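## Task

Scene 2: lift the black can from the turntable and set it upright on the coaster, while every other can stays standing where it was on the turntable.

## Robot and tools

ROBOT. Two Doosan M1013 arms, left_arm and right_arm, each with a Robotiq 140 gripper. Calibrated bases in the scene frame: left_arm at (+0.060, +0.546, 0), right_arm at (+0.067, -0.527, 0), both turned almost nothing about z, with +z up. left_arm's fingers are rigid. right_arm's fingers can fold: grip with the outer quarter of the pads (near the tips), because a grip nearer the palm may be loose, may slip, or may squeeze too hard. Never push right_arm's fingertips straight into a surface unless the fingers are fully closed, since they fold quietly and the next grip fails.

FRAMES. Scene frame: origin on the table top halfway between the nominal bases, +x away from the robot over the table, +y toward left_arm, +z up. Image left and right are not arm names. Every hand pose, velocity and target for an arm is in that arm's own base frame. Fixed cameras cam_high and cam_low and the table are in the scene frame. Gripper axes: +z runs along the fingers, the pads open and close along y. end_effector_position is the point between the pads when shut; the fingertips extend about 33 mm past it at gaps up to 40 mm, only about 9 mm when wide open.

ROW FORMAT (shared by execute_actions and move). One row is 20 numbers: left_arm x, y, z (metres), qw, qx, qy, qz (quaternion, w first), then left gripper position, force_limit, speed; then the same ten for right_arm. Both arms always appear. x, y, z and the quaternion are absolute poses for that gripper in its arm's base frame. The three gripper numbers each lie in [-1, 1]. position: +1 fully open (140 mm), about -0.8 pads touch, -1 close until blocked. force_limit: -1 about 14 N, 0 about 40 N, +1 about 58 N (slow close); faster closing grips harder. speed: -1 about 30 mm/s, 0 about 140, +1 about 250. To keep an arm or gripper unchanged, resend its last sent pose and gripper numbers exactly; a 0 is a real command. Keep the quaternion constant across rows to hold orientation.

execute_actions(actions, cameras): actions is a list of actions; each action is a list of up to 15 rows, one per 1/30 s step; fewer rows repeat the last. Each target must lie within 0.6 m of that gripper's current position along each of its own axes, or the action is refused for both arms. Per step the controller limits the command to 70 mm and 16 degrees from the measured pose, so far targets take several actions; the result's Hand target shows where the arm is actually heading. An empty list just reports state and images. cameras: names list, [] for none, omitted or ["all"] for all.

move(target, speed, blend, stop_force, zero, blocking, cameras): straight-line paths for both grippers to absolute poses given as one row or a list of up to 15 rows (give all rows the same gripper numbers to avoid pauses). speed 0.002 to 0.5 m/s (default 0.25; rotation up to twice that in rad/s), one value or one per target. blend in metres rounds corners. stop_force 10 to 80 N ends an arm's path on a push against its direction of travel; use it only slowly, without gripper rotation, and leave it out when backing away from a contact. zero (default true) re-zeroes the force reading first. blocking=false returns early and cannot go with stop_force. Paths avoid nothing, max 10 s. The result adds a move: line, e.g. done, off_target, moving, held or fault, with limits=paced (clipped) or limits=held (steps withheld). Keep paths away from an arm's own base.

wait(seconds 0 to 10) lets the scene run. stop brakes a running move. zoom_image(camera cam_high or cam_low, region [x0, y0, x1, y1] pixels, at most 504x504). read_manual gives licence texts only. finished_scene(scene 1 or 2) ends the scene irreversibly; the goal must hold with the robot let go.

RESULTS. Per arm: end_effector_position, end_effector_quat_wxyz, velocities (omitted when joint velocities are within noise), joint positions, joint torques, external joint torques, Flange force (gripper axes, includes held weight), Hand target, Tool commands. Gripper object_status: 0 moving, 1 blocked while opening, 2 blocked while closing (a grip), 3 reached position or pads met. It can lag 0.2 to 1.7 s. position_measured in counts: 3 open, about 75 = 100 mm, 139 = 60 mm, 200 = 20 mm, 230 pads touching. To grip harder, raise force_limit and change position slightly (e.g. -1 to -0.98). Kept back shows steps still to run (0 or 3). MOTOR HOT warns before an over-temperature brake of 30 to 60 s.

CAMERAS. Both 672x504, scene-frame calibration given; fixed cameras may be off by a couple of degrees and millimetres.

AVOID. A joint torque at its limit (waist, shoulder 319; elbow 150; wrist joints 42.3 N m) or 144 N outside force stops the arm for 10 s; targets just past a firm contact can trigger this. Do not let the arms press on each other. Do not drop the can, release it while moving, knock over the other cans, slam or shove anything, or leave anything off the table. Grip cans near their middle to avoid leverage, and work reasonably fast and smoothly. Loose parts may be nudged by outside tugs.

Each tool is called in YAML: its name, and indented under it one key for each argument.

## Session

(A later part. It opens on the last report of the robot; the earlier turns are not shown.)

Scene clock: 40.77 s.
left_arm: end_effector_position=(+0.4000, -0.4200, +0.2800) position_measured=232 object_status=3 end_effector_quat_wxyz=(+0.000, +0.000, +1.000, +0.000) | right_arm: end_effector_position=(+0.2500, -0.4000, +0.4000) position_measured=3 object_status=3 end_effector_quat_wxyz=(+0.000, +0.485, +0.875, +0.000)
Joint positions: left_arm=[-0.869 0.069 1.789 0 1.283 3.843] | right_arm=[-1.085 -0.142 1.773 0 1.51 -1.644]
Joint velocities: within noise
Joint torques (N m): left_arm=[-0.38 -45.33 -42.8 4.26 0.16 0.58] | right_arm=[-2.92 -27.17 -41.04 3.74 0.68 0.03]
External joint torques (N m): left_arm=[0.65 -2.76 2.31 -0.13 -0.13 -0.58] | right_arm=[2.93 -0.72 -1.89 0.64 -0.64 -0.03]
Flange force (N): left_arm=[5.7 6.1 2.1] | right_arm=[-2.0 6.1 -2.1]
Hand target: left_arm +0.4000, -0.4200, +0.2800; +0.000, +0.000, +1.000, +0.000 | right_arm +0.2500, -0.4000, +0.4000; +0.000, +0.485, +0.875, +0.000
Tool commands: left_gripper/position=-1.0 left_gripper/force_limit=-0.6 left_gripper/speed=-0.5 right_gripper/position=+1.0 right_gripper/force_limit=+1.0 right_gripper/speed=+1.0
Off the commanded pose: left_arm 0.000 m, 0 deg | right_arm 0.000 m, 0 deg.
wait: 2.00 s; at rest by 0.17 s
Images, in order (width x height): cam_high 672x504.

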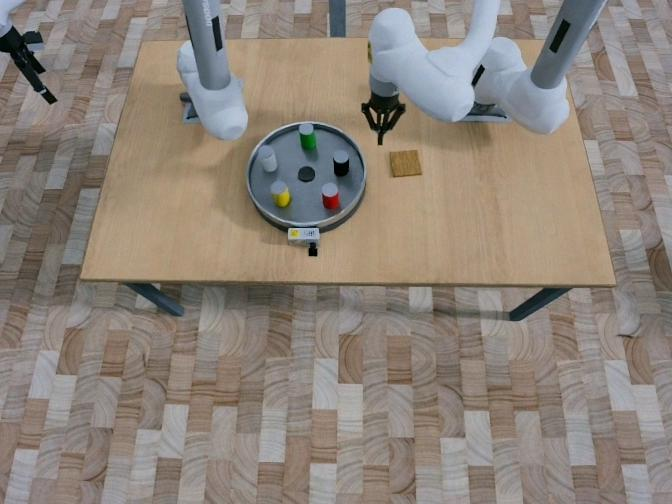

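wait:
  seconds: 0.1

zoom_image:
  camera: "cam_high"
  region: [350, 80, 430, 180]

zoom_image:
  camera: "cam_low"
  region: [450, 120, 530, 220]

Scene clock: 41.93 s.
left_arm: end_effector_position=(+0.4000, -0.4200, +0.2800) position_measured=232 object_status=3 end_effector_quat_wxyz=(+0.000, +0.000, +1.000, +0.000) | right_arm: end_effector_position=(+0.2500, -0.4000, +0.4000) position_measured=3 object_status=3 end_effector_quat_wxyz=(+0.000, +0.485, +0.875, +0.000)
Joint positions: left_arm=[-0.869 0.069 1.789 0 1.283 3.843] | right_arm=[-1.085 -0.142 1.773 0 1.51 -1.644]
Joint velocities: within noise
Joint torques (N m): left_arm=[0.07 -45.35 -42.74 4.25 0.16 0.63] | right_arm=[-3.13 -27.09 -41.07 3.8 0.67 -0.02]
External joint torques (N m): left_arm=[-0.09 -1.89 2.45 -0.14 -0.14 -0.63] | right_arm=[3.23 -1.02 -1.95 0.6 -0.64 0.02]
Flange force (N): left_arm=[5.9 4.4 2.7] | right_arm=[-1.7 6.9 -2.3]
Hand target: left_arm +0.4000, -0.4200, +0.2800; +0.000, +0.000, +1.000, +0.000 | right_arm +0.2500, -0.4000, +0.4000; +0.000, +0.485, +0.875, +0.000
Tool commands: left_gripper/position=-1.0 left_gripper/force_limit=-0.6 left_gripper/speed=-0.5 right_gripper/position=+1.0 right_gripper/force_limit=+1.0 right_gripper/speed=+1.0
Off the commanded pose: left_arm 0.000 m, 0 deg | right_arm 0.000 m, 0 deg.
wait: 0.10 s; at rest from the start

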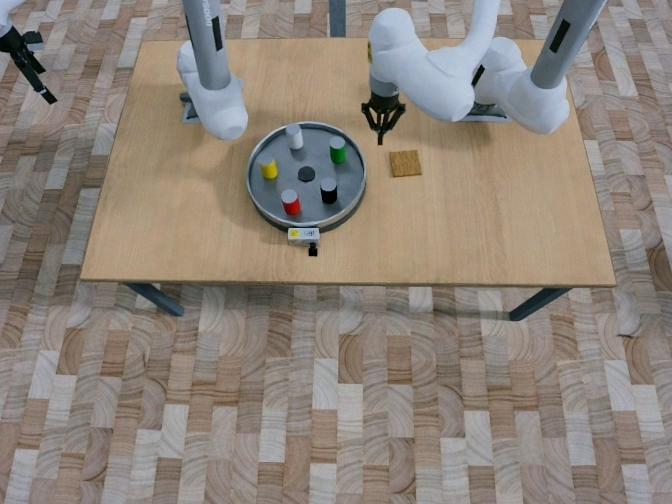

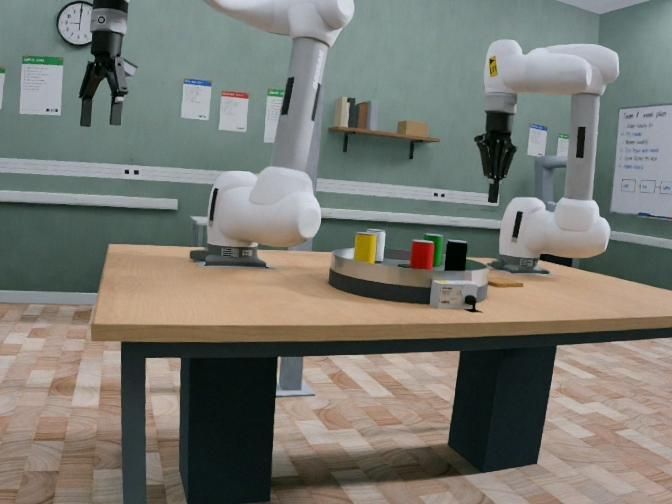

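Scaled by 5.040 from the camera's 672x504 image, which has a finer 960x720 frame.

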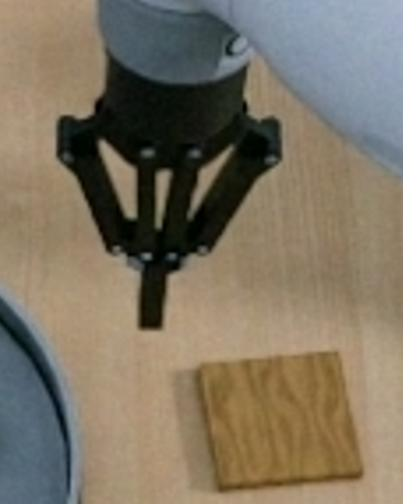

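Scaled by 5.040 from the camera's 672x504 image, which has a finer 960x720 frame.

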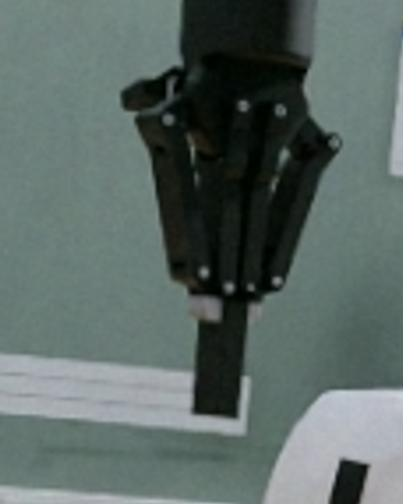

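move:
  target:
    - [0.22,-0.52,0.26,0,0,1,0,-1,-0.6,-0.5,0.25,-0.4,0.4,0,0.485,0.875,0,1,1,1]
    - [0.158,-0.657,0.2,0,0,1,0,-1,-0.6,-0.5,0.25,-0.4,0.4,0,0.485,0.875,0,1,1,1]
    - [0.158,-0.657,0.125,0,0,1,0,-1,-0.6,-0.5,0.25,-0.4,0.4,0,0.485,0.875,0,1,1,1]
  blend: 0.04
  speed: 0.15

zoom_image:
  camera: "cam_high"
  region: [230, 70, 380, 200]

zoom_image:
  camera: "cam_low"
  region: [330, 160, 500, 310]

Scene clock: 45.83 s.
left_arm: end_effector_position=(+0.1580, -0.6570, +0.1251) position_measured=232 object_status=3 end_effector_quat_wxyz=(+0.000, +0.000, +1.000, +0.000) | right_arm: end_effector_position=(+0.2500, -0.4000, +0.4000) position_measured=3 object_status=3 end_effector_quat_wxyz=(+0.000, +0.485, +0.875, +0.000)
Joint positions: left_arm=[-1.386 0.317 1.787 0 1.038 3.327] | right_arm=[-1.085 -0.142 1.773 0 1.51 -1.644]
Joint velocities: within noise
Joint torques (N m): left_arm=[-0.24 -65.7 -38.48 3.9 0.25 0.6] | right_arm=[-3.12 -26.92 -41.29 3.69 0.59 -0.02]
External joint torques (N m): left_arm=[0.09 -2.77 2.15 -0.2 -0.25 -0.6] | right_arm=[2.98 -0.61 -1.45 0.66 -0.55 0.02]
Flange force (N): left_arm=[2.7 8.0 0.1] | right_arm=[-1.6 6.4 -1.5]
Hand target: left_arm +0.1580, -0.6570, +0.1250; +0.000, +0.000, +1.000, +0.000 | right_arm +0.2500, -0.4000, +0.4000; +0.000, +0.485, +0.875, +0.000
Off the commanded pose: left_arm 0.000 m, 0 deg | right_arm 0.000 m, 0 deg.
move: done; blend cut to 0.0375 m at target 2

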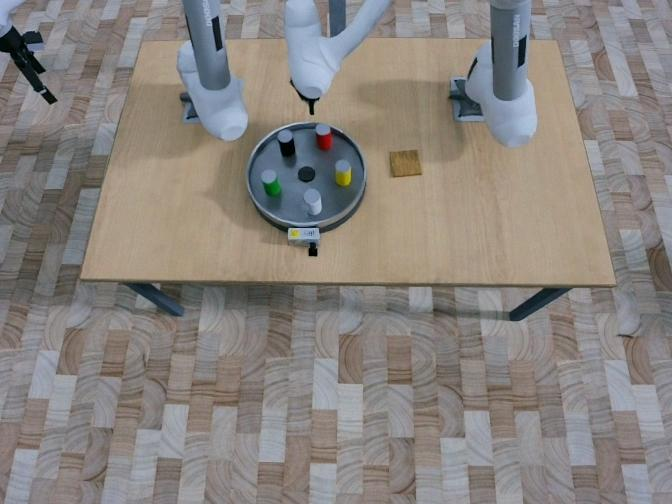

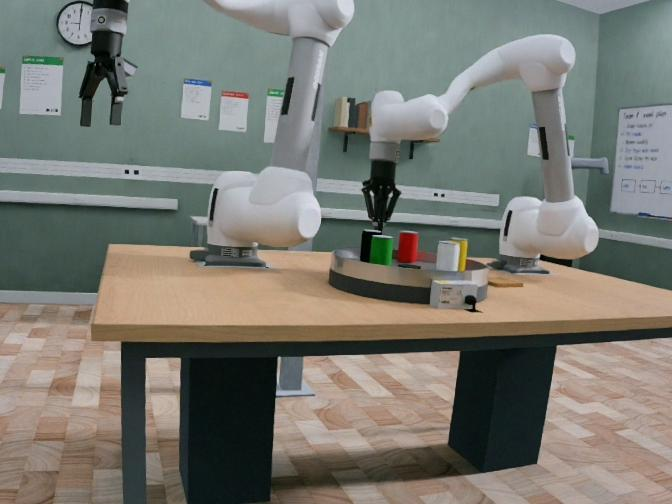

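Scaled by 3.360 from the camera's 672x504 image, which has a finer 960x720 frame.

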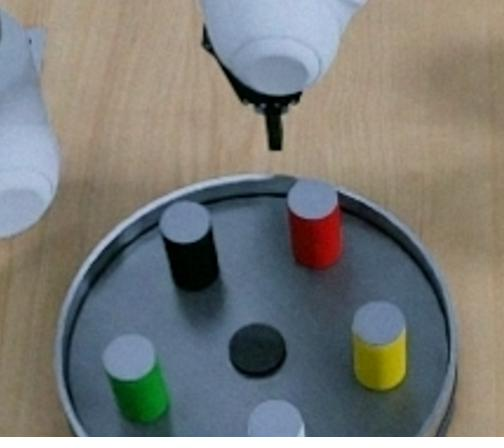

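Scaled by 2.965 from the camera's 672x504 image, which has a finer 960x720 frame.

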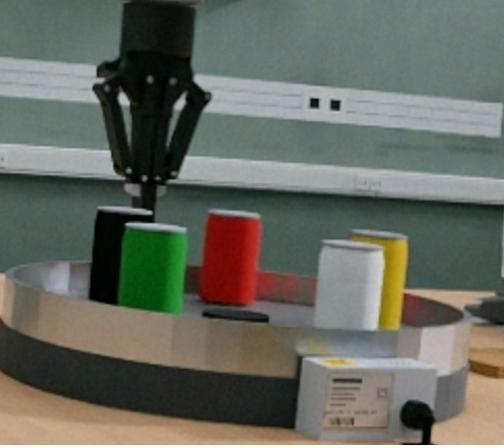

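move:
  target:
    - [0.158,-0.657,0.22,0,0,1,0,0.4,-0.6,-0.5,0.25,-0.4,0.4,0,0.485,0.875,0,1,1,1]
    - [0.463,-0.761,0.22,0,0,1,0,0.4,-0.6,-0.5,0.25,-0.4,0.4,0,0.485,0.875,0,1,1,1]
  speed: 0.15
  cameras: ["cam_high"]

zoom_image:
  camera: "cam_high"
  region: [230, 110, 380, 240]

wait:
  seconds: 2.5
  cameras: ["cam_high"]

zoom_image:
  camera: "cam_high"
  region: [230, 110, 380, 240]

Scene clock: 50.03 s.
left_arm: end_effector_position=(+0.4630, -0.7610, +0.2200) position_measured=78 object_status=3 end_effector_quat_wxyz=(+0.000, +0.000, +1.000, +0.000) | right_arm: end_effector_position=(+0.2500, -0.4000, +0.4000) position_measured=3 object_status=3 end_effector_quat_wxyz=(+0.000, +0.485, +0.875, +0.000)
Joint positions: left_arm=[-1.063 0.587 1.193 0 1.361 3.649] | right_arm=[-1.085 -0.142 1.773 0 1.51 -1.644]
Joint velocities: within noise
Joint torques (N m): left_arm=[0.02 -94.48 -43.23 4.38 0.12 0.68] | right_arm=[-2.59 -26.85 -40.89 3.72 0.55 -0.02]
External joint torques (N m): left_arm=[-0.03 -4.77 1.88 -0.16 -0.1 -0.68] | right_arm=[2.64 -1.14 -1.96 0.66 -0.51 0.02]
Flange force (N): left_arm=[7.7 11.1 0.8] | right_arm=[-1.4 5.6 -2.5]
Hand target: left_arm +0.4630, -0.7610, +0.2200; +0.000, +0.000, +1.000, +0.000 | right_arm +0.2500, -0.4000, +0.4000; +0.000, +0.485, +0.875, +0.000
Off the commanded pose: left_arm 0.000 m, 0 deg | right_arm 0.000 m, 0 deg.
move: done
Images, in order (width x height): cam_high 672x504.

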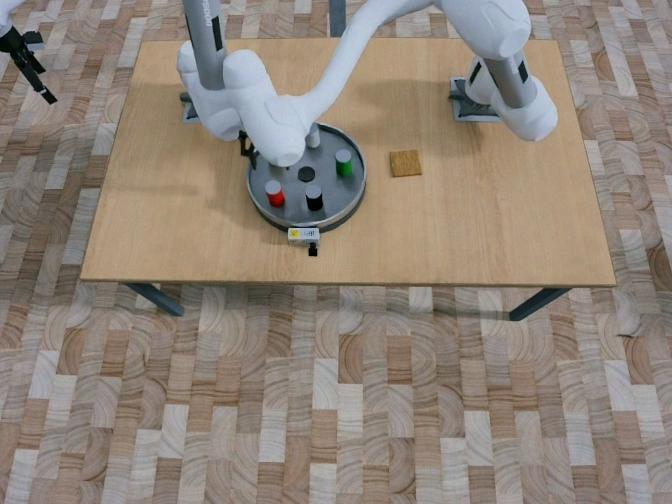

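Scaled by 3.360 from the camera's 672x504 image, which has a finer 960x720 frame.

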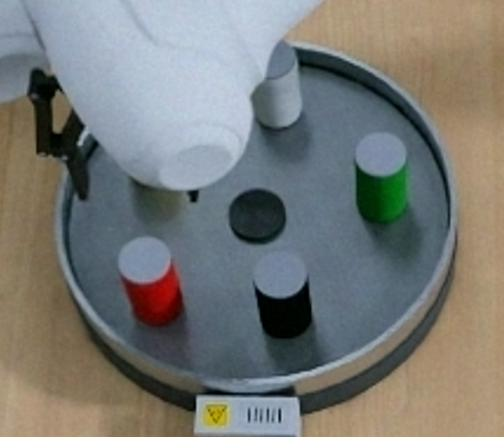

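Scene clock: 52.53 s.
left_arm: end_effector_position=(+0.4630, -0.7610, +0.2200) position_measured=78 object_status=3 end_effector_quat_wxyz=(+0.000, +0.000, +1.000, +0.000) | right_arm: end_effector_position=(+0.2500, -0.4000, +0.4000) position_measured=3 object_status=3 end_effector_quat_wxyz=(+0.000, +0.485, +0.875, +0.000)
Joint positions: left_arm=[-1.063 0.587 1.193 0 1.361 3.649] | right_arm=[-1.085 -0.142 1.773 0 1.51 -1.644]
Joint velocities: within noise
Joint torques (N m): left_arm=[0.32 -94.04 -43.5 4.31 0.11 0.57] | right_arm=[-3.02 -26.97 -41.09 3.76 0.63 -0.01]
External joint torques (N m): left_arm=[-0.39 -5.3 2.05 -0.1 -0.1 -0.57] | right_arm=[3.02 -1.15 -1.92 0.63 -0.6 0.01]
Flange force (N): left_arm=[8.6 12.1 0.8] | right_arm=[-1.4 6.4 -2.3]
Hand target: left_arm +0.4630, -0.7610, +0.2200; +0.000, +0.000, +1.000, +0.000 | right_arm +0.2500, -0.4000, +0.4000; +0.000, +0.485, +0.875, +0.000
Tool commands: left_gripper/position=+0.4 left_gripper/force_limit=-0.6 left_gripper/speed=-0.5 right_gripper/position=+1.0 right_gripper/force_limit=+1.0 right_gripper/speed=+1.0
Off the commanded pose: left_arm 0.000 m, 0 deg | right_arm 0.000 m, 0 deg.
wait: 2.50 s; at rest by 0.17 s
Images, in order (width x height): cam_high 672x504.

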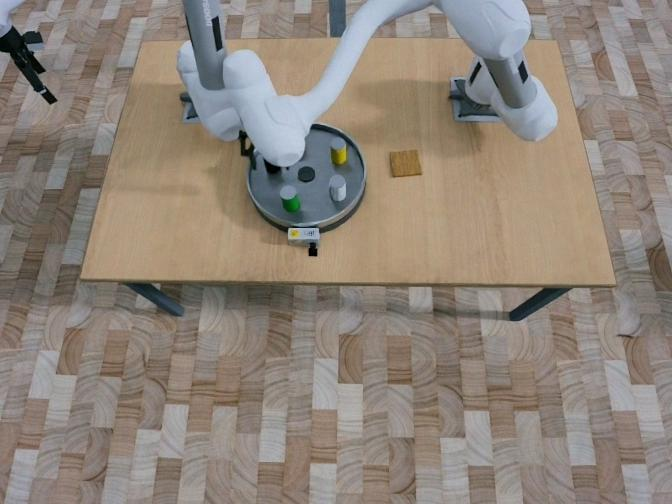

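Scaled by 3.360 from the camera's 672x504 image, which has a finer 960x720 frame.

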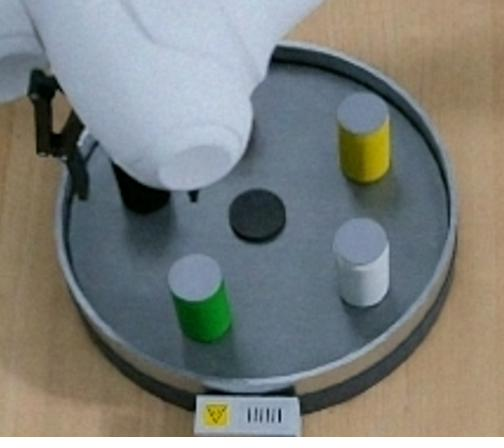

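wait:
  seconds: 6.13
  cameras: []

move:
  target:
    - [0.4157,-0.7778,0.22,0,0,1,0,0.4,-0.6,-0.5,0.25,-0.4,0.4,0,0.485,0.875,0,1,1,1]
    - [0.3655,-0.7725,0.186,0,0,1,0,0.4,-0.6,-0.5,0.25,-0.4,0.4,0,0.485,0.875,0,1,1,1]
    - [0.3217,-0.7473,0.152,0,0,1,0,0.4,-0.6,-0.5,0.25,-0.4,0.4,0,0.485,0.875,0,1,1,1]
    - [0.292,-0.7064,0.118,0,0,1,0,0.4,-0.6,-0.5,0.25,-0.4,0.4,0,0.485,0.875,0,1,1,1]
    - [0.2815,-0.657,0.118,0,0,1,0,0.4,-0.6,-0.5,0.25,-0.4,0.4,0,0.485,0.875,0,1,1,1]
    - [0.292,-0.6076,0.118,0,0,1,0,0.4,-0.6,-0.5,0.25,-0.4,0.4,0,0.485,0.875,0,1,1,1]
  blend: 0.02
  speed: [0.1006,0.1213,0.1213,0.1213,0.1006,0.1006]
  blocking: false
  cameras: []

wait:
  seconds: 1.9
  cameras: []

move:
  target:
    - [0.2815,-0.657,0.118,0,0,1,0,-1,-0.6,-0.5,0.25,-0.4,0.4,0,0.485,0.875,0,1,1,1]
    - [0.292,-0.6076,0.118,0,0,1,0,-1,-0.6,-0.5,0.25,-0.4,0.4,0,0.485,0.875,0,1,1,1]
    - [0.3217,-0.5667,0.118,0,0,1,0,-1,-0.6,-0.5,0.25,-0.4,0.4,0,0.485,0.875,0,1,1,1]
    - [0.3655,-0.5415,0.20,0,0,1,0,-1,-0.6,-0.5,0.25,-0.4,0.4,0,0.485,0.875,0,1,1,1]
    - [0.40,-0.42,0.28,0,0,1,0,-1,-0.6,-0.5,0.25,-0.4,0.4,0,0.485,0.875,0,1,1,1]
  blend: 0.02
  speed: [0.1006,0.1006,0.1006,0.13,0.15]
  blocking: false
  cameras: ["cam_high", "cam_low"]

zoom_image:
  camera: "cam_high"
  region: [230, 80, 380, 230]

wait:
  seconds: 0.6
  cameras: ["cam_high", "cam_low"]

zoom_image:
  camera: "cam_high"
  region: [230, 80, 380, 230]

wait:
  seconds: 10

Scene clock: 59.30 s.
left_arm: end_effector_position=(+0.4630, -0.7610, +0.2200) position_measured=78 object_status=3 end_effector_quat_wxyz=(+0.000, +0.000, +1.000, +0.000) | right_arm: end_effector_position=(+0.2500, -0.4000, +0.4000) position_measured=3 object_status=3 end_effector_quat_wxyz=(+0.000, +0.485, +0.875, +0.000)
Joint positions: left_arm=[-1.063 0.587 1.193 0 1.361 3.649] | right_arm=[-1.085 -0.142 1.773 0 1.51 -1.644]
Joint velocities: within noise
Joint torques (N m): left_arm=[-0.19 -94.24 -43.8 4.31 0.19 0.63] | right_arm=[-3.38 -26.96 -41.25 3.78 0.59 0.04]
External joint torques (N m): left_arm=[0.28 -3.4 2.99 -0.15 -0.17 -0.63] | right_arm=[3.45 -1.16 -1.85 0.62 -0.55 -0.04]
Flange force (N): left_arm=[7.7 12.0 2.8] | right_arm=[-1.3 7.2 -2.3]
Hand target: left_arm +0.4630, -0.7610, +0.2200; +0.000, +0.000, +1.000, +0.000 | right_arm +0.2500, -0.4000, +0.4000; +0.000, +0.485, +0.875, +0.000
Tool commands: left_gripper/position=+0.4 left_gripper/force_limit=-0.6 left_gripper/speed=-0.5 right_gripper/position=+1.0 right_gripper/force_limit=+1.0 right_gripper/speed=+1.0
Off the commanded pose: left_arm 0.000 m, 0 deg | right_arm 0.000 m, 0 deg.
wait: 6.13 s; at rest from the start
No camera images: "cameras" was empty.

Scene clock: 59.80 s.
left_arm: end_effector_position=(+0.4253, -0.7739, +0.2194) position_measured=78 object_status=3 end_effector_quat_wxyz=(+0.000, +0.000, +1.000, +0.000) end_effector_velocity=(-0.097, -0.025, -0.013) end_effector_angular_velocity=(+0.000, +0.002, -0.001) | right_arm: end_effector_position=(+0.2500, -0.4000, +0.4000) position_measured=3 object_status=3 end_effector_quat_wxyz=(+0.000, +0.485, +0.875, +0.000)
Joint positions: left_arm=[-1.107 0.574 1.215 0 1.352 3.605] | right_arm=[-1.085 -0.142 1.773 0 1.51 -1.644]
Joint velocities: left_arm=[-0.111 -0.036 0.082 -0.001 -0.046 -0.11] | right_arm=[within noise]
Joint torques (N m): left_arm=[-1.37 -92.37 -41.73 4.35 0.17 0.65] | right_arm=[-2.83 -27.1 -41.12 3.74 0.66 0.02]
External joint torques (N m): left_arm=[2.23 -5.17 1.25 -0.2 -0.13 -0.65] | right_arm=[2.91 -1.1 -1.95 0.67 -0.62 -0.02]
Flange force (N): left_arm=[4.3 11.5 -0.2] | right_arm=[-1.5 6.1 -2.3]
Hand target: left_arm +0.4177, -0.7756, +0.2179; +0.000, +0.000, +1.000, +0.000 | right_arm +0.2500, -0.4000, +0.4000; +0.000, +0.485, +0.875, +0.000
Tool commands: left_gripper/position=+0.4 left_gripper/force_limit=-0.6 left_gripper/speed=-0.5 right_gripper/position=+1.0 right_gripper/force_limit=+1.0 right_gripper/speed=+1.0
Off the commanded pose: left_arm 0.236 m, 0 deg | right_arm 0.000 m, 0 deg.
move: running; path passed 0 of 6 targets
No camera images: "cameras" was empty.

Scene clock: 61.70 s.
left_arm: end_effector_position=(+0.2861, -0.6791, +0.1180) position_measured=78 object_status=3 end_effector_quat_wxyz=(+0.000, +0.000, +1.000, +0.000) end_effector_velocity=(-0.019, +0.098, -0.001) end_effector_angular_velocity=(+0.000, +0.000, -0.003) | right_arm: end_effector_position=(+0.2500, -0.4000, +0.4000) position_measured=3 object_status=3 end_effector_quat_wxyz=(+0.000, +0.485, +0.875, +0.000)
Joint positions: left_arm=[-1.219 0.41 1.666 0 1.066 3.493] | right_arm=[-1.085 -0.142 1.773 0 1.51 -1.644]
Joint velocities: left_arm=[0.021 -0.138 0.209 0 -0.072 0.024] | right_arm=[within noise]
Joint torques (N m): left_arm=[0.76 -76.28 -38.31 3.92 0.17 0.7] | right_arm=[-3.18 -27.12 -41.08 3.71 0.57 -0.03]
External joint torques (N m): left_arm=[-0.36 -2.41 1.38 -0.15 -0.16 -0.7] | right_arm=[3.09 -0.68 -1.82 0.66 -0.54 0.03]
Flange force (N): left_arm=[3.9 5.5 -0.4] | right_arm=[-2.0 6.6 -2.2]
Hand target: left_arm +0.2846, -0.6710, +0.1179; +0.000, +0.000, +1.000, +0.000 | right_arm +0.2500, -0.4000, +0.4000; +0.000, +0.485, +0.875, +0.000
Tool commands: left_gripper/position=+0.4 left_gripper/force_limit=-0.6 left_gripper/speed=-0.5 right_gripper/position=+1.0 right_gripper/force_limit=+1.0 right_gripper/speed=+1.0
Off the commanded pose: left_arm 0.072 m, 0 deg | right_arm 0.000 m, 0 deg.
earlier move: running; path passed 4 of 6 targets
wait: 1.90 s; no rest
No camera images: "cameras" was empty.

Scene clock: 62.20 s.
left_arm: end_effector_position=(+0.2873, -0.6298, +0.1179) position_measured=137 object_status=0 end_effector_quat_wxyz=(+0.000, +0.000, +1.000, +0.000) end_effector_velocity=(+0.020, +0.098, +0.000) end_effector_angular_velocity=(+0.000, +0.001, +0.000) | right_arm: end_effector_position=(+0.2500, -0.4000, +0.4000) position_measured=3 object_status=3 end_effector_quat_wxyz=(+0.000, +0.485, +0.875, +0.000)
Joint positions: left_arm=[-1.193 0.347 1.76 0 1.036 3.519] | right_arm=[-1.085 -0.142 1.773 0 1.51 -1.644]
Joint velocities: left_arm=[0.08 -0.114 0.164 -0.001 -0.05 0.08] | right_arm=[within noise]
Joint torques (N m): left_arm=[0.72 -67.49 -37.87 3.83 0.09 0.62] | right_arm=[-3 -27.1 -40.85 3.71 0.74 0.1]
External joint torques (N m): left_arm=[-0.55 -4.52 1.47 -0.12 -0.08 -0.62] | right_arm=[3.07 -1 -2.08 0.67 -0.7 -0.1]
Flange force (N): left_arm=[5.5 8.0 -2.4] | right_arm=[-1.9 6.3 -2.4]
Hand target: left_arm +0.2890, -0.6219, +0.1179; +0.000, +0.000, +1.000, +0.000 | right_arm +0.2500, -0.4000, +0.4000; +0.000, +0.485, +0.875, +0.000
Tool commands: left_gripper/position=-1.0 left_gripper/force_limit=-0.6 left_gripper/speed=-0.5 right_gripper/position=+1.0 right_gripper/force_limit=+1.0 right_gripper/speed=+1.0
Off the commanded pose: left_arm 0.288 m, 0 deg | right_arm 0.000 m, 0 deg.
earlier move: replaced; path passed 4 of 6 targets
move: running; path passed 1 of 5 targets; blend cut to 0.0051 m at target 1

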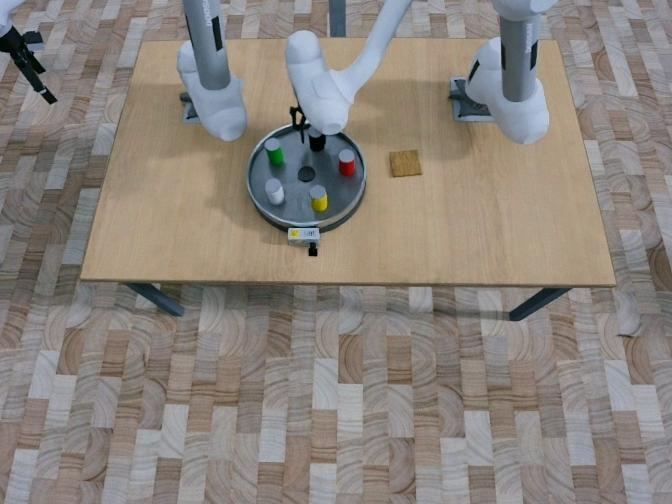

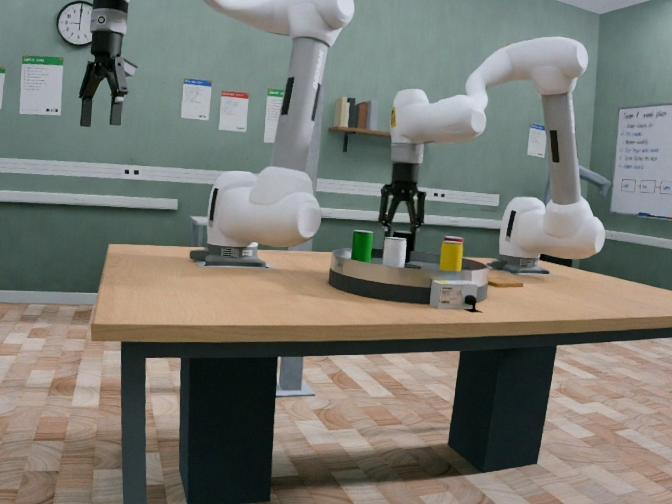

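Scaled by 3.360 from the camera's 672x504 image, which has a finer 960x720 frame.

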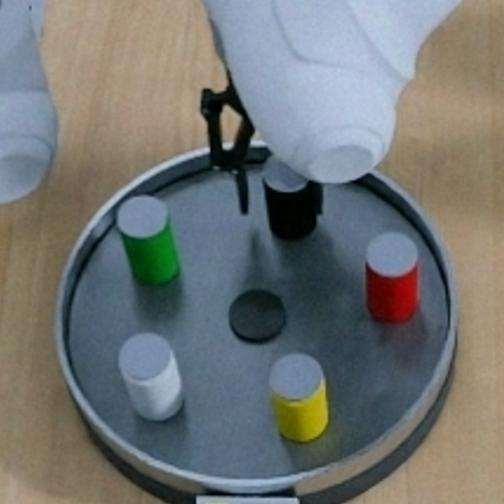

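Scene clock: 62.80 s.
left_arm: end_effector_position=(+0.3140, -0.5773, +0.1183) position_measured=153 object_status=2 end_effector_quat_wxyz=(+0.000, +0.000, +1.000, +0.000) end_effector_velocity=(+0.060, +0.075, +0.013) end_effector_angular_velocity=(-0.003, -0.001, -0.001) | right_arm: end_effector_position=(+0.2500, -0.4000, +0.4000) position_measured=3 object_status=3 end_effector_quat_wxyz=(+0.000, +0.485, +0.875, +0.000)
Joint positions: left_arm=[-1.125 0.297 1.829 0 1.016 3.587] | right_arm=[-1.085 -0.142 1.773 0 1.51 -1.644]
Joint velocities: left_arm=[0.132 -0.066 0.065 0 -0.002 0.132] | right_arm=[within noise]
Joint torques (N m): left_arm=[-0.91 -67 -40.95 3.98 0.1 0.67] | right_arm=[-2.84 -27.27 -41.06 3.77 0.7 -0.04]
External joint torques (N m): left_arm=[0.4 -0.46 3.76 -0.22 -0.14 -0.68] | right_arm=[2.76 -0.39 -1.91 0.62 -0.67 0.04]
Flange force (N): left_arm=[4.3 6.9 3.2] | right_arm=[-2.6 5.9 -2.1]
Hand target: left_arm +0.3188, -0.5714, +0.1200; +0.000, +0.000, +1.000, +0.000 | right_arm +0.2500, -0.4000, +0.4000; +0.000, +0.485, +0.875, +0.000
Tool commands: left_gripper/position=-1.0 left_gripper/force_limit=-0.6 left_gripper/speed=-0.5 right_gripper/position=+1.0 right_gripper/force_limit=+1.0 right_gripper/speed=+1.0
Off the commanded pose: left_arm 0.241 m, 0 deg | right_arm 0.000 m, 0 deg.
earlier move: running; path passed 2 of 5 targets; blend cut to 0.0051 m at target 1
wait: 0.60 s; no rest

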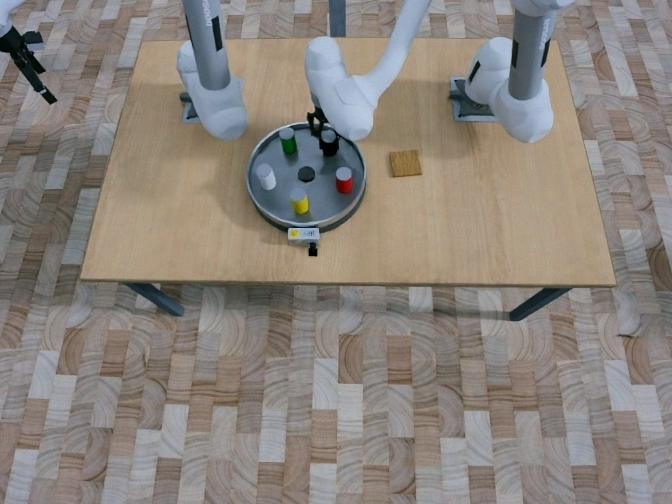

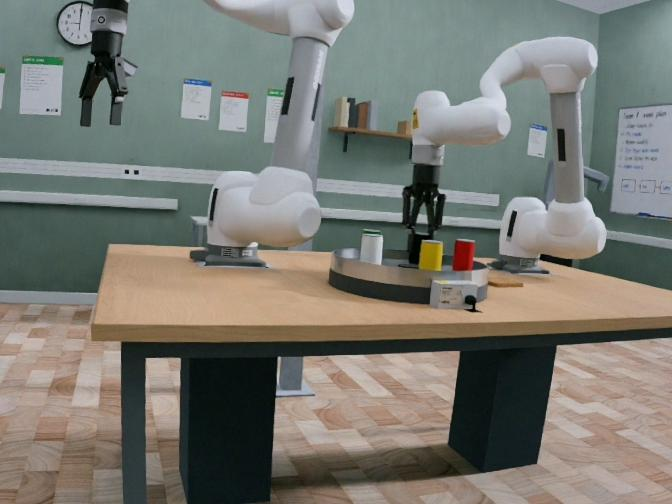

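Scaled by 3.360 from the camera's 672x504 image, which has a finer 960x720 frame.

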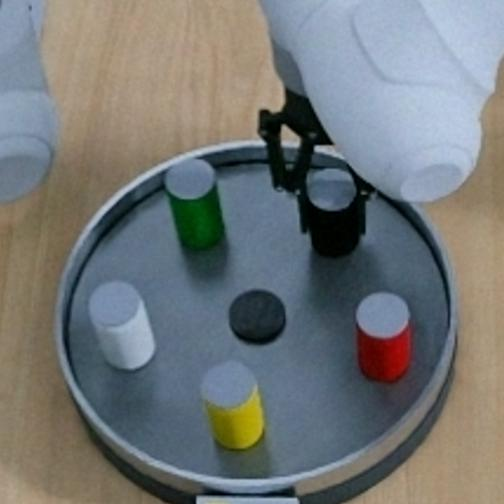

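Scene clock: 64.90 s.
left_arm: end_effector_position=(+0.4000, -0.4200, +0.2799) position_measured=153 object_status=2 end_effector_quat_wxyz=(+0.000, +0.000, +1.000, +0.000) | right_arm: end_effector_position=(+0.2500, -0.4000, +0.4000) position_measured=3 object_status=3 end_effector_quat_wxyz=(+0.000, +0.485, +0.875, +0.000)
Joint positions: left_arm=[-0.869 0.069 1.789 0 1.283 3.843] | right_arm=[-1.085 -0.142 1.773 0 1.51 -1.644]
Joint velocities: within noise
Joint torques (N m): left_arm=[0.67 -45.94 -43.83 4.36 0.15 0.78] | right_arm=[-2.94 -26.95 -40.95 3.69 0.58 0.02]
External joint torques (N m): left_arm=[-0.72 -2.04 3.34 -0.25 -0.12 -0.78] | right_arm=[2.82 -0.93 -2.12 0.7 -0.55 -0.02]
Flange force (N): left_arm=[8.2 4.8 3.8] | right_arm=[-2.0 5.9 -2.7]
Hand target: left_arm +0.4000, -0.4200, +0.2800; +0.000, +0.000, +1.000, +0.000 | right_arm +0.2500, -0.4000, +0.4000; +0.000, +0.485, +0.875, +0.000
Tool commands: left_gripper/position=-1.0 left_gripper/force_limit=-0.6 left_gripper/speed=-0.5 right_gripper/position=+1.0 right_gripper/force_limit=+1.0 right_gripper/speed=+1.0
Off the commanded pose: left_arm 0.000 m, 0 deg | right_arm 0.000 m, 0 deg.
earlier move: done; blend cut to 0.0051 m at target 1
wait: 2.10 of 10 s (the move ended)

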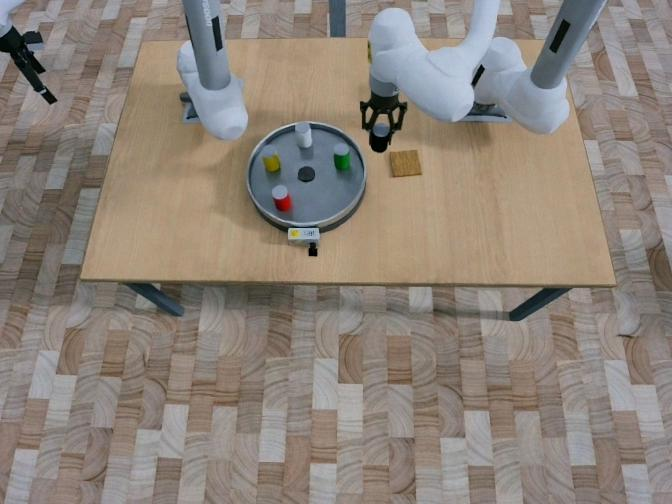

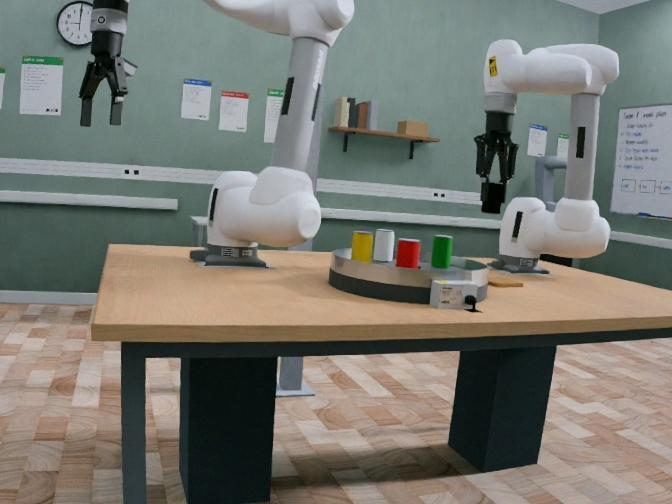

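move:
  target:
    - [0.306,-0.304,0.15,0,0,1,0,-1,-0.6,-0.5,0.25,-0.4,0.4,0,0.485,0.875,0,1,1,1]
    - [0.306,-0.304,0.09,0,0,1,0,-1,-0.6,-0.5,0.25,-0.4,0.4,0,0.485,0.875,0,1,1,1]
  blend: 0.02
  speed: 0.13

zoom_image:
  camera: "cam_high"
  region: [355, 100, 455, 200]

zoom_image:
  camera: "cam_low"
  region: [430, 190, 580, 310]

Scene clock: 67.60 s.
left_arm: end_effector_position=(+0.3060, -0.3040, +0.0900) position_measured=153 object_status=2 end_effector_quat_wxyz=(+0.000, +0.000, +1.000, +0.000) | right_arm: end_effector_position=(+0.2500, -0.4000, +0.4000) position_measured=3 object_status=3 end_effector_quat_wxyz=(+0.000, +0.485, +0.875, +0.000)
Joint positions: left_arm=[-0.862 -0.01 2.257 0 0.894 3.85] | right_arm=[-1.085 -0.142 1.773 0 1.51 -1.644]
Joint velocities: within noise
Joint torques (N m): left_arm=[0.26 -31.35 -35.5 3.52 0.17 0.68] | right_arm=[-3.48 -26.85 -41.16 3.81 0.69 -0.04]
External joint torques (N m): left_arm=[-0.3 -0.47 2.53 -0.16 -0.16 -0.69] | right_arm=[3.62 -1.26 -1.85 0.59 -0.65 0.04]
Flange force (N): left_arm=[5.2 1.9 2.3] | right_arm=[-1.2 7.8 -2.1]
Hand target: left_arm +0.3060, -0.3040, +0.0900; +0.000, +0.000, +1.000, +0.000 | right_arm +0.2500, -0.4000, +0.4000; +0.000, +0.485, +0.875, +0.000
Off the commanded pose: left_arm 0.000 m, 0 deg | right_arm 0.000 m, 0 deg.
move: done

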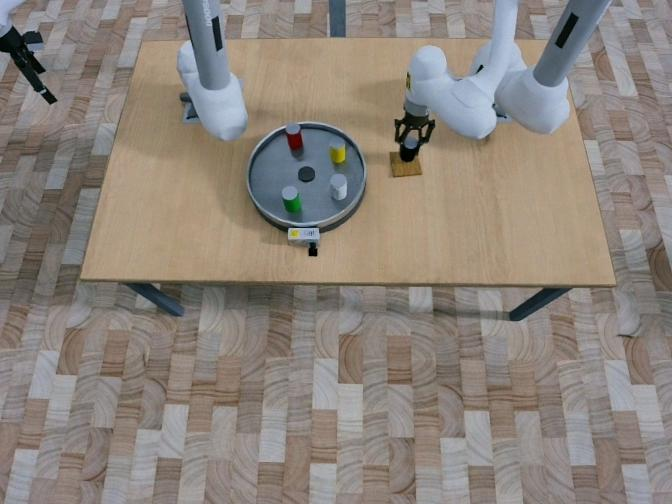

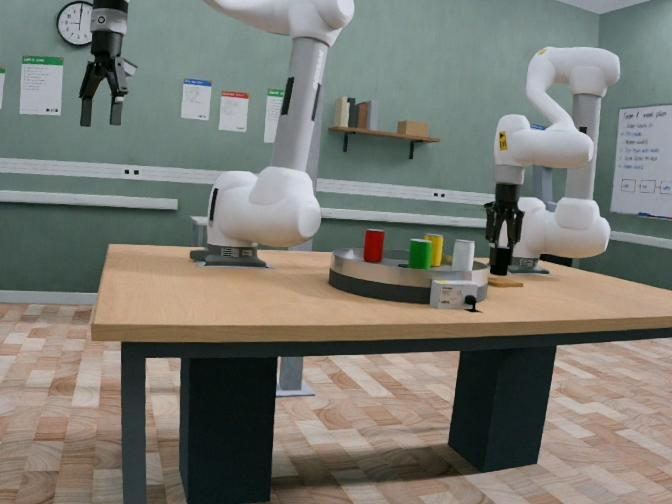

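Scaled by 5.040 from the camera's 672x504 image, which has a finer 960x720 frame.

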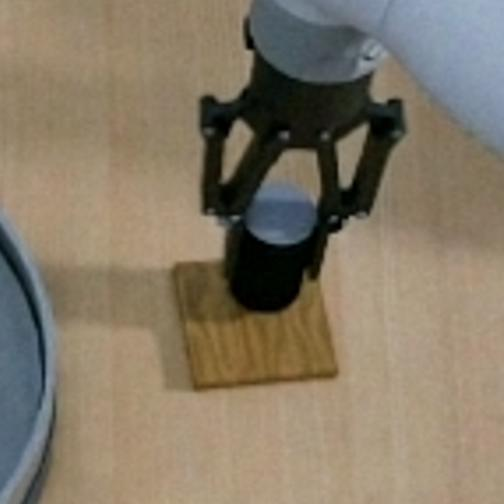

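Scaled by 3.360 from the camera's 672x504 image, which has a finer 960x720 frame.

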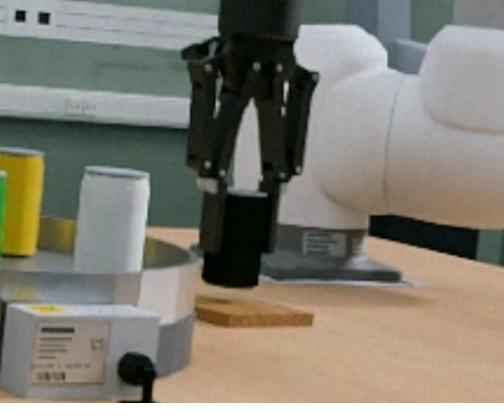

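move:
  target:
    - [0.331,-0.311,0.09,0,0,1,0,-1,-0.6,-0.5,0.25,-0.4,0.4,0,0.485,0.875,0,1,1,1]
  speed: 0.08

zoom_image:
  camera: "cam_high"
  region: [355, 100, 455, 200]

zoom_image:
  camera: "cam_low"
  region: [430, 190, 580, 310]

Scene clock: 68.70 s.
left_arm: end_effector_position=(+0.3310, -0.3110, +0.0900) position_measured=153 object_status=2 end_effector_quat_wxyz=(+0.000, +0.000, +1.000, +0.000) | right_arm: end_effector_position=(+0.2500, -0.4000, +0.4000) position_measured=3 object_status=3 end_effector_quat_wxyz=(+0.000, +0.485, +0.875, +0.000) end_effector_velocity=(-0.001, +0.001, +0.001) end_effector_angular_velocity=(+0.003, +0.001, +0.000)
Joint positions: left_arm=[-0.83 0.027 2.22 0 0.895 3.882] | right_arm=[-1.085 -0.142 1.773 0 1.51 -1.644]
Joint velocities: left_arm=[within noise] | right_arm=[0 -0.001 -0.001 0 0.005 0]
Joint torques (N m): left_arm=[-0.39 -34.16 -35.48 3.51 0.18 0.69] | right_arm=[-3.58 -26.72 -41.29 3.77 0.64 -0.03]
External joint torques (N m): left_arm=[0.3 -1.57 2.51 -0.16 -0.16 -0.69] | right_arm=[3.61 -1.27 -1.73 0.63 -0.6 0.03]
Flange force (N): left_arm=[5.5 4.0 0.8] | right_arm=[-1.0 7.7 -2.0]
Hand target: left_arm +0.3310, -0.3110, +0.0900; +0.000, +0.000, +1.000, +0.000 | right_arm +0.2500, -0.4000, +0.4000; +0.000, +0.485, +0.875, +0.000
Off the commanded pose: left_arm 0.000 m, 0 deg | right_arm 0.000 m, 0 deg.
move: done

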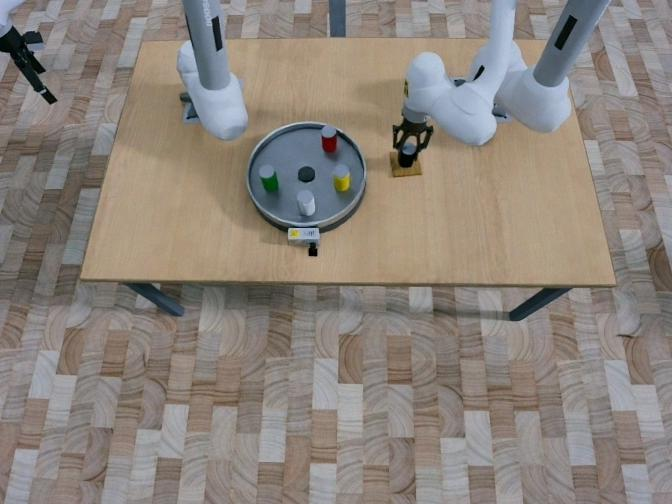

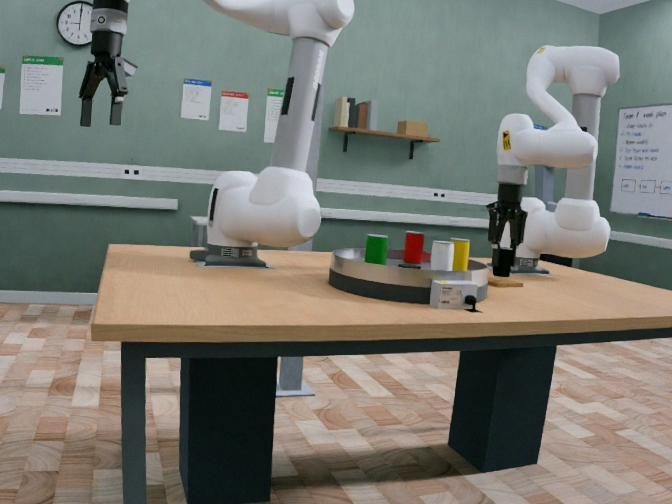

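Scaled by 5.040 from the camera's 672x504 image, which has a finer 960x720 frame.

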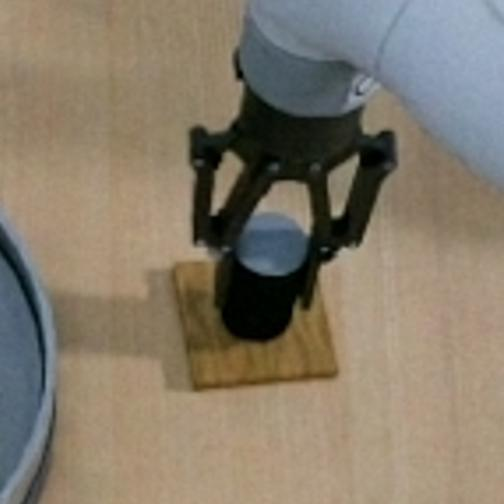

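Scaled by 3.360 from the camera's 672x504 image, which has a finer 960x720 frame.

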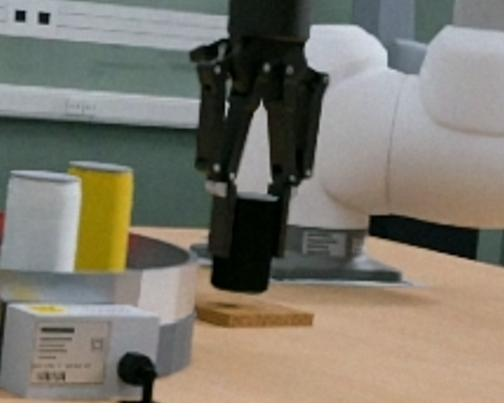

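move:
  target:
    - [0.329,-0.312,0.08,0,0,1,0,-1,-0.6,-0.5,0.25,-0.4,0.4,0,0.485,0.875,0,1,1,1]
    - [0.329,-0.312,0.05,0,0,1,0,-1,-0.6,-0.5,0.25,-0.4,0.4,0,0.485,0.875,0,1,1,1]
  speed: [0.03,0.015]
  stop_force: 10

zoom_image:
  camera: "cam_high"
  region: [355, 100, 455, 200]

zoom_image:
  camera: "cam_low"
  region: [430, 190, 580, 310]

Scene clock: 70.10 s.
left_arm: end_effector_position=(+0.3291, -0.3121, +0.0757) position_measured=153 object_status=2 end_effector_quat_wxyz=(+0.000, +0.000, +1.000, +0.000) | right_arm: end_effector_position=(+0.2500, -0.4000, +0.4000) position_measured=3 object_status=3 end_effector_quat_wxyz=(+0.000, +0.485, +0.875, +0.000)
Joint positions: left_arm=[-0.835 0.045 2.235 0 0.862 3.877] | right_arm=[-1.085 -0.142 1.773 0 1.51 -1.644]
Joint velocities: within noise
Joint torques (N m): left_arm=[-0.61 -24.57 -25.85 3.24 -1.62 0.56] | right_arm=[-3.39 -26.9 -41.03 3.73 0.64 0.03]
External joint torques (N m): left_arm=[0.72 -12.44 -6.26 0.04 1.64 -0.56] | right_arm=[3.36 -1.04 -1.81 0.64 -0.6 -0.03]
Flange force (N): left_arm=[6.2 6.3 -26.2] | right_arm=[-1.5 7.1 -2.1]
Hand target: left_arm +0.3290, -0.3121, +0.0757; +0.000, +0.000, +1.000, +0.000 | right_arm +0.2500, -0.4000, +0.4000; +0.000, +0.485, +0.875, +0.000
Off the commanded pose: left_arm 0.026 m, 0 deg | right_arm 0.000 m, 0 deg.
move: contact (left_arm); path passed 1 of 2 targets

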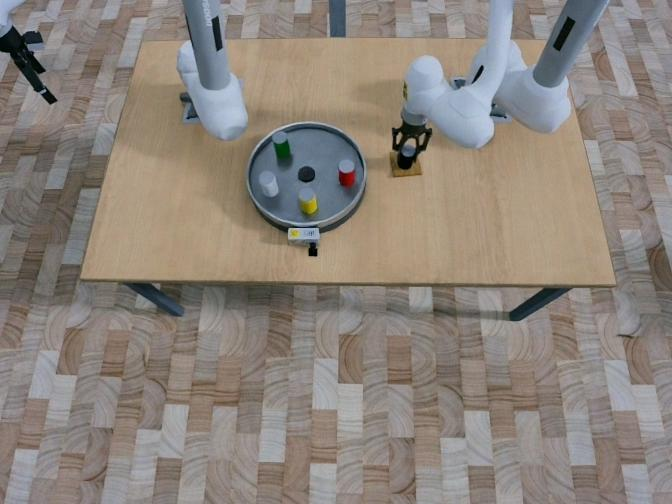

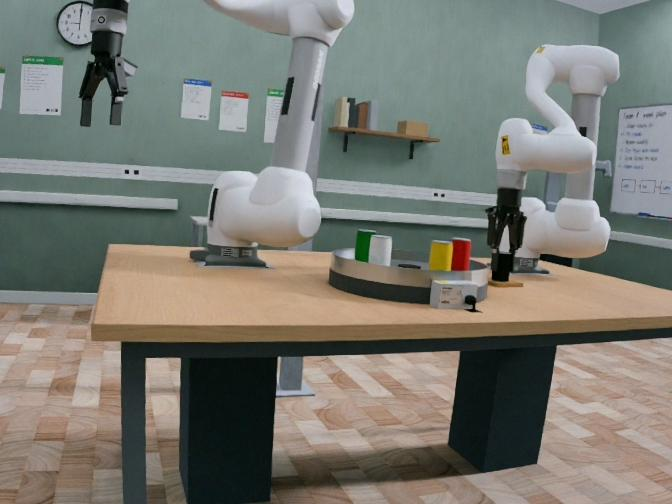

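Scaled by 5.040 from the camera's 672x504 image, which has a finer 960x720 frame.

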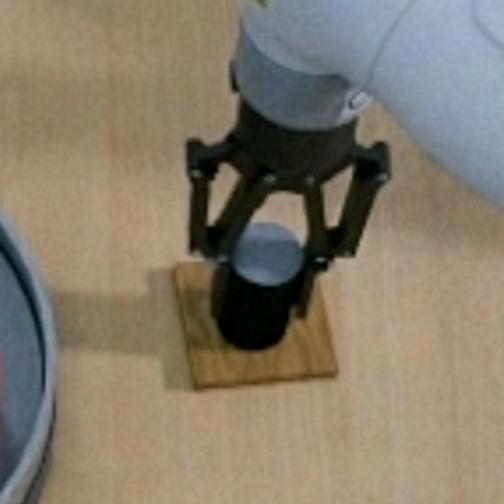

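Scaled by 3.360 from the camera's 672x504 image, which has a finer 960x720 frame.

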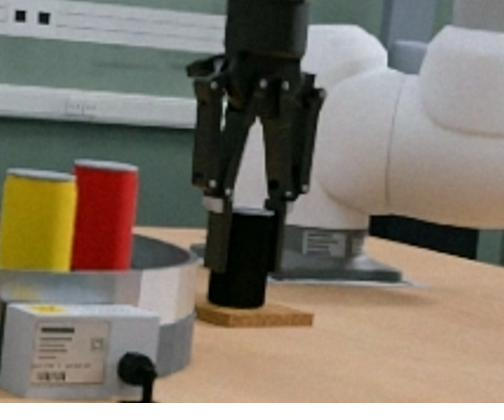

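move:
  target:
    - [0.329,-0.312,0.0765,0,0,1,0,0.4,-0.6,-1,0.25,-0.4,0.4,0,0.485,0.875,0,1,1,1]
    - [0.329,-0.312,0.2,0,0,1,0,0.4,-0.6,-1,0.25,-0.4,0.4,0,0.485,0.875,0,1,1,1]
  speed: [0.02,0.1]

zoom_image:
  camera: "cam_high"
  region: [355, 100, 455, 200]

zoom_image:
  camera: "cam_low"
  region: [430, 190, 580, 310]

Scene clock: 73.67 s.
left_arm: end_effector_position=(+0.3290, -0.3120, +0.2000) position_measured=78 object_status=3 end_effector_quat_wxyz=(+0.000, +0.000, +1.000, +0.000) | right_arm: end_effector_position=(+0.2500, -0.4000, +0.4000) position_measured=3 object_status=3 end_effector_quat_wxyz=(+0.000, +0.485, +0.875, +0.000)
Joint positions: left_arm=[-0.835 -0.087 2.097 0 1.132 3.877] | right_arm=[-1.085 -0.142 1.773 0 1.51 -1.644]
Joint velocities: within noise
Joint torques (N m): left_arm=[-0.53 -27.03 -39.63 4.07 0.24 0.61] | right_arm=[-2.74 -26.94 -41.16 3.78 0.67 -0.04]
External joint torques (N m): left_arm=[0.58 -2.01 1.52 -0.19 -0.22 -0.62] | right_arm=[2.68 -1.18 -1.91 0.61 -0.63 0.04]
Flange force (N): left_arm=[4.2 3.8 0.8] | right_arm=[-1.3 5.8 -2.2]
Hand target: left_arm +0.3290, -0.3120, +0.2000; +0.000, +0.000, +1.000, +0.000 | right_arm +0.2500, -0.4000, +0.4000; +0.000, +0.485, +0.875, +0.000
Off the commanded pose: left_arm 0.000 m, 0 deg | right_arm 0.000 m, 0 deg.
move: done

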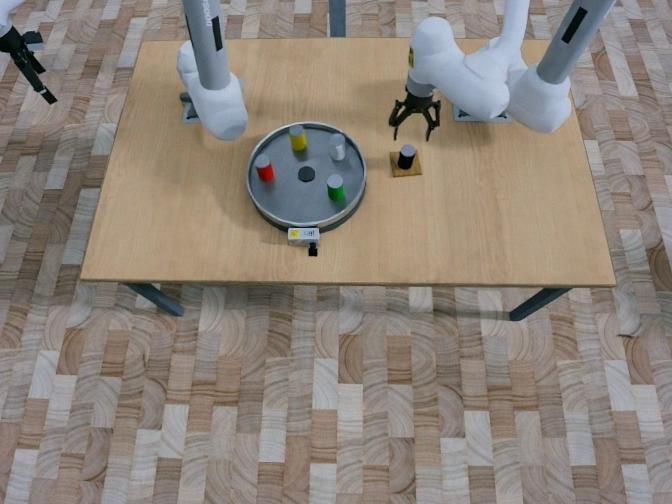

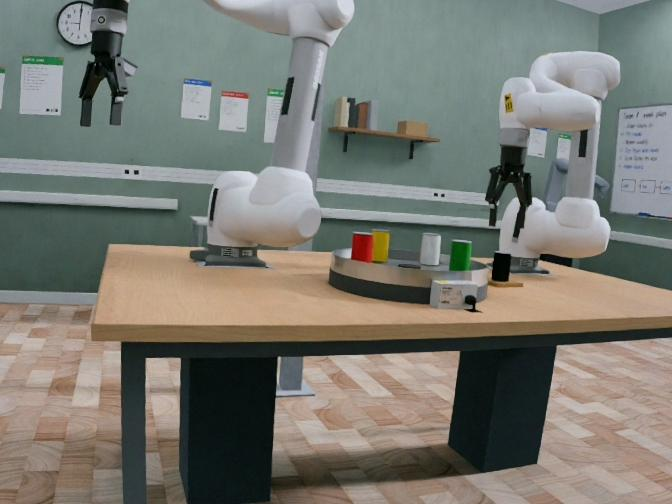

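Scaled by 5.040 from the camera's 672x504 image, which has a finer 960x720 frame.

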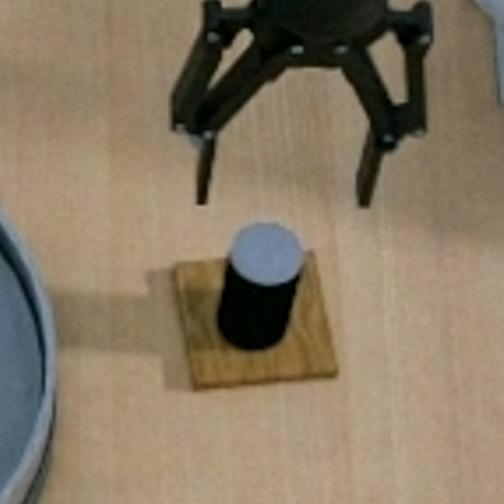

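Scaled by 3.360 from the camera's 672x504 image, which has a finer 960x720 frame.

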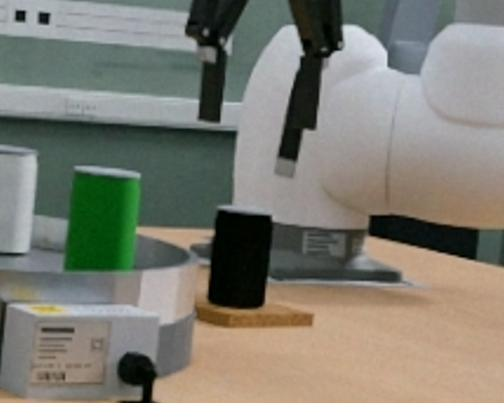

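The black can stands on the coaster, released, and the other four cans are still on the turntable.

finished_scene:
  scene: 2

The scene is finished: the task was done.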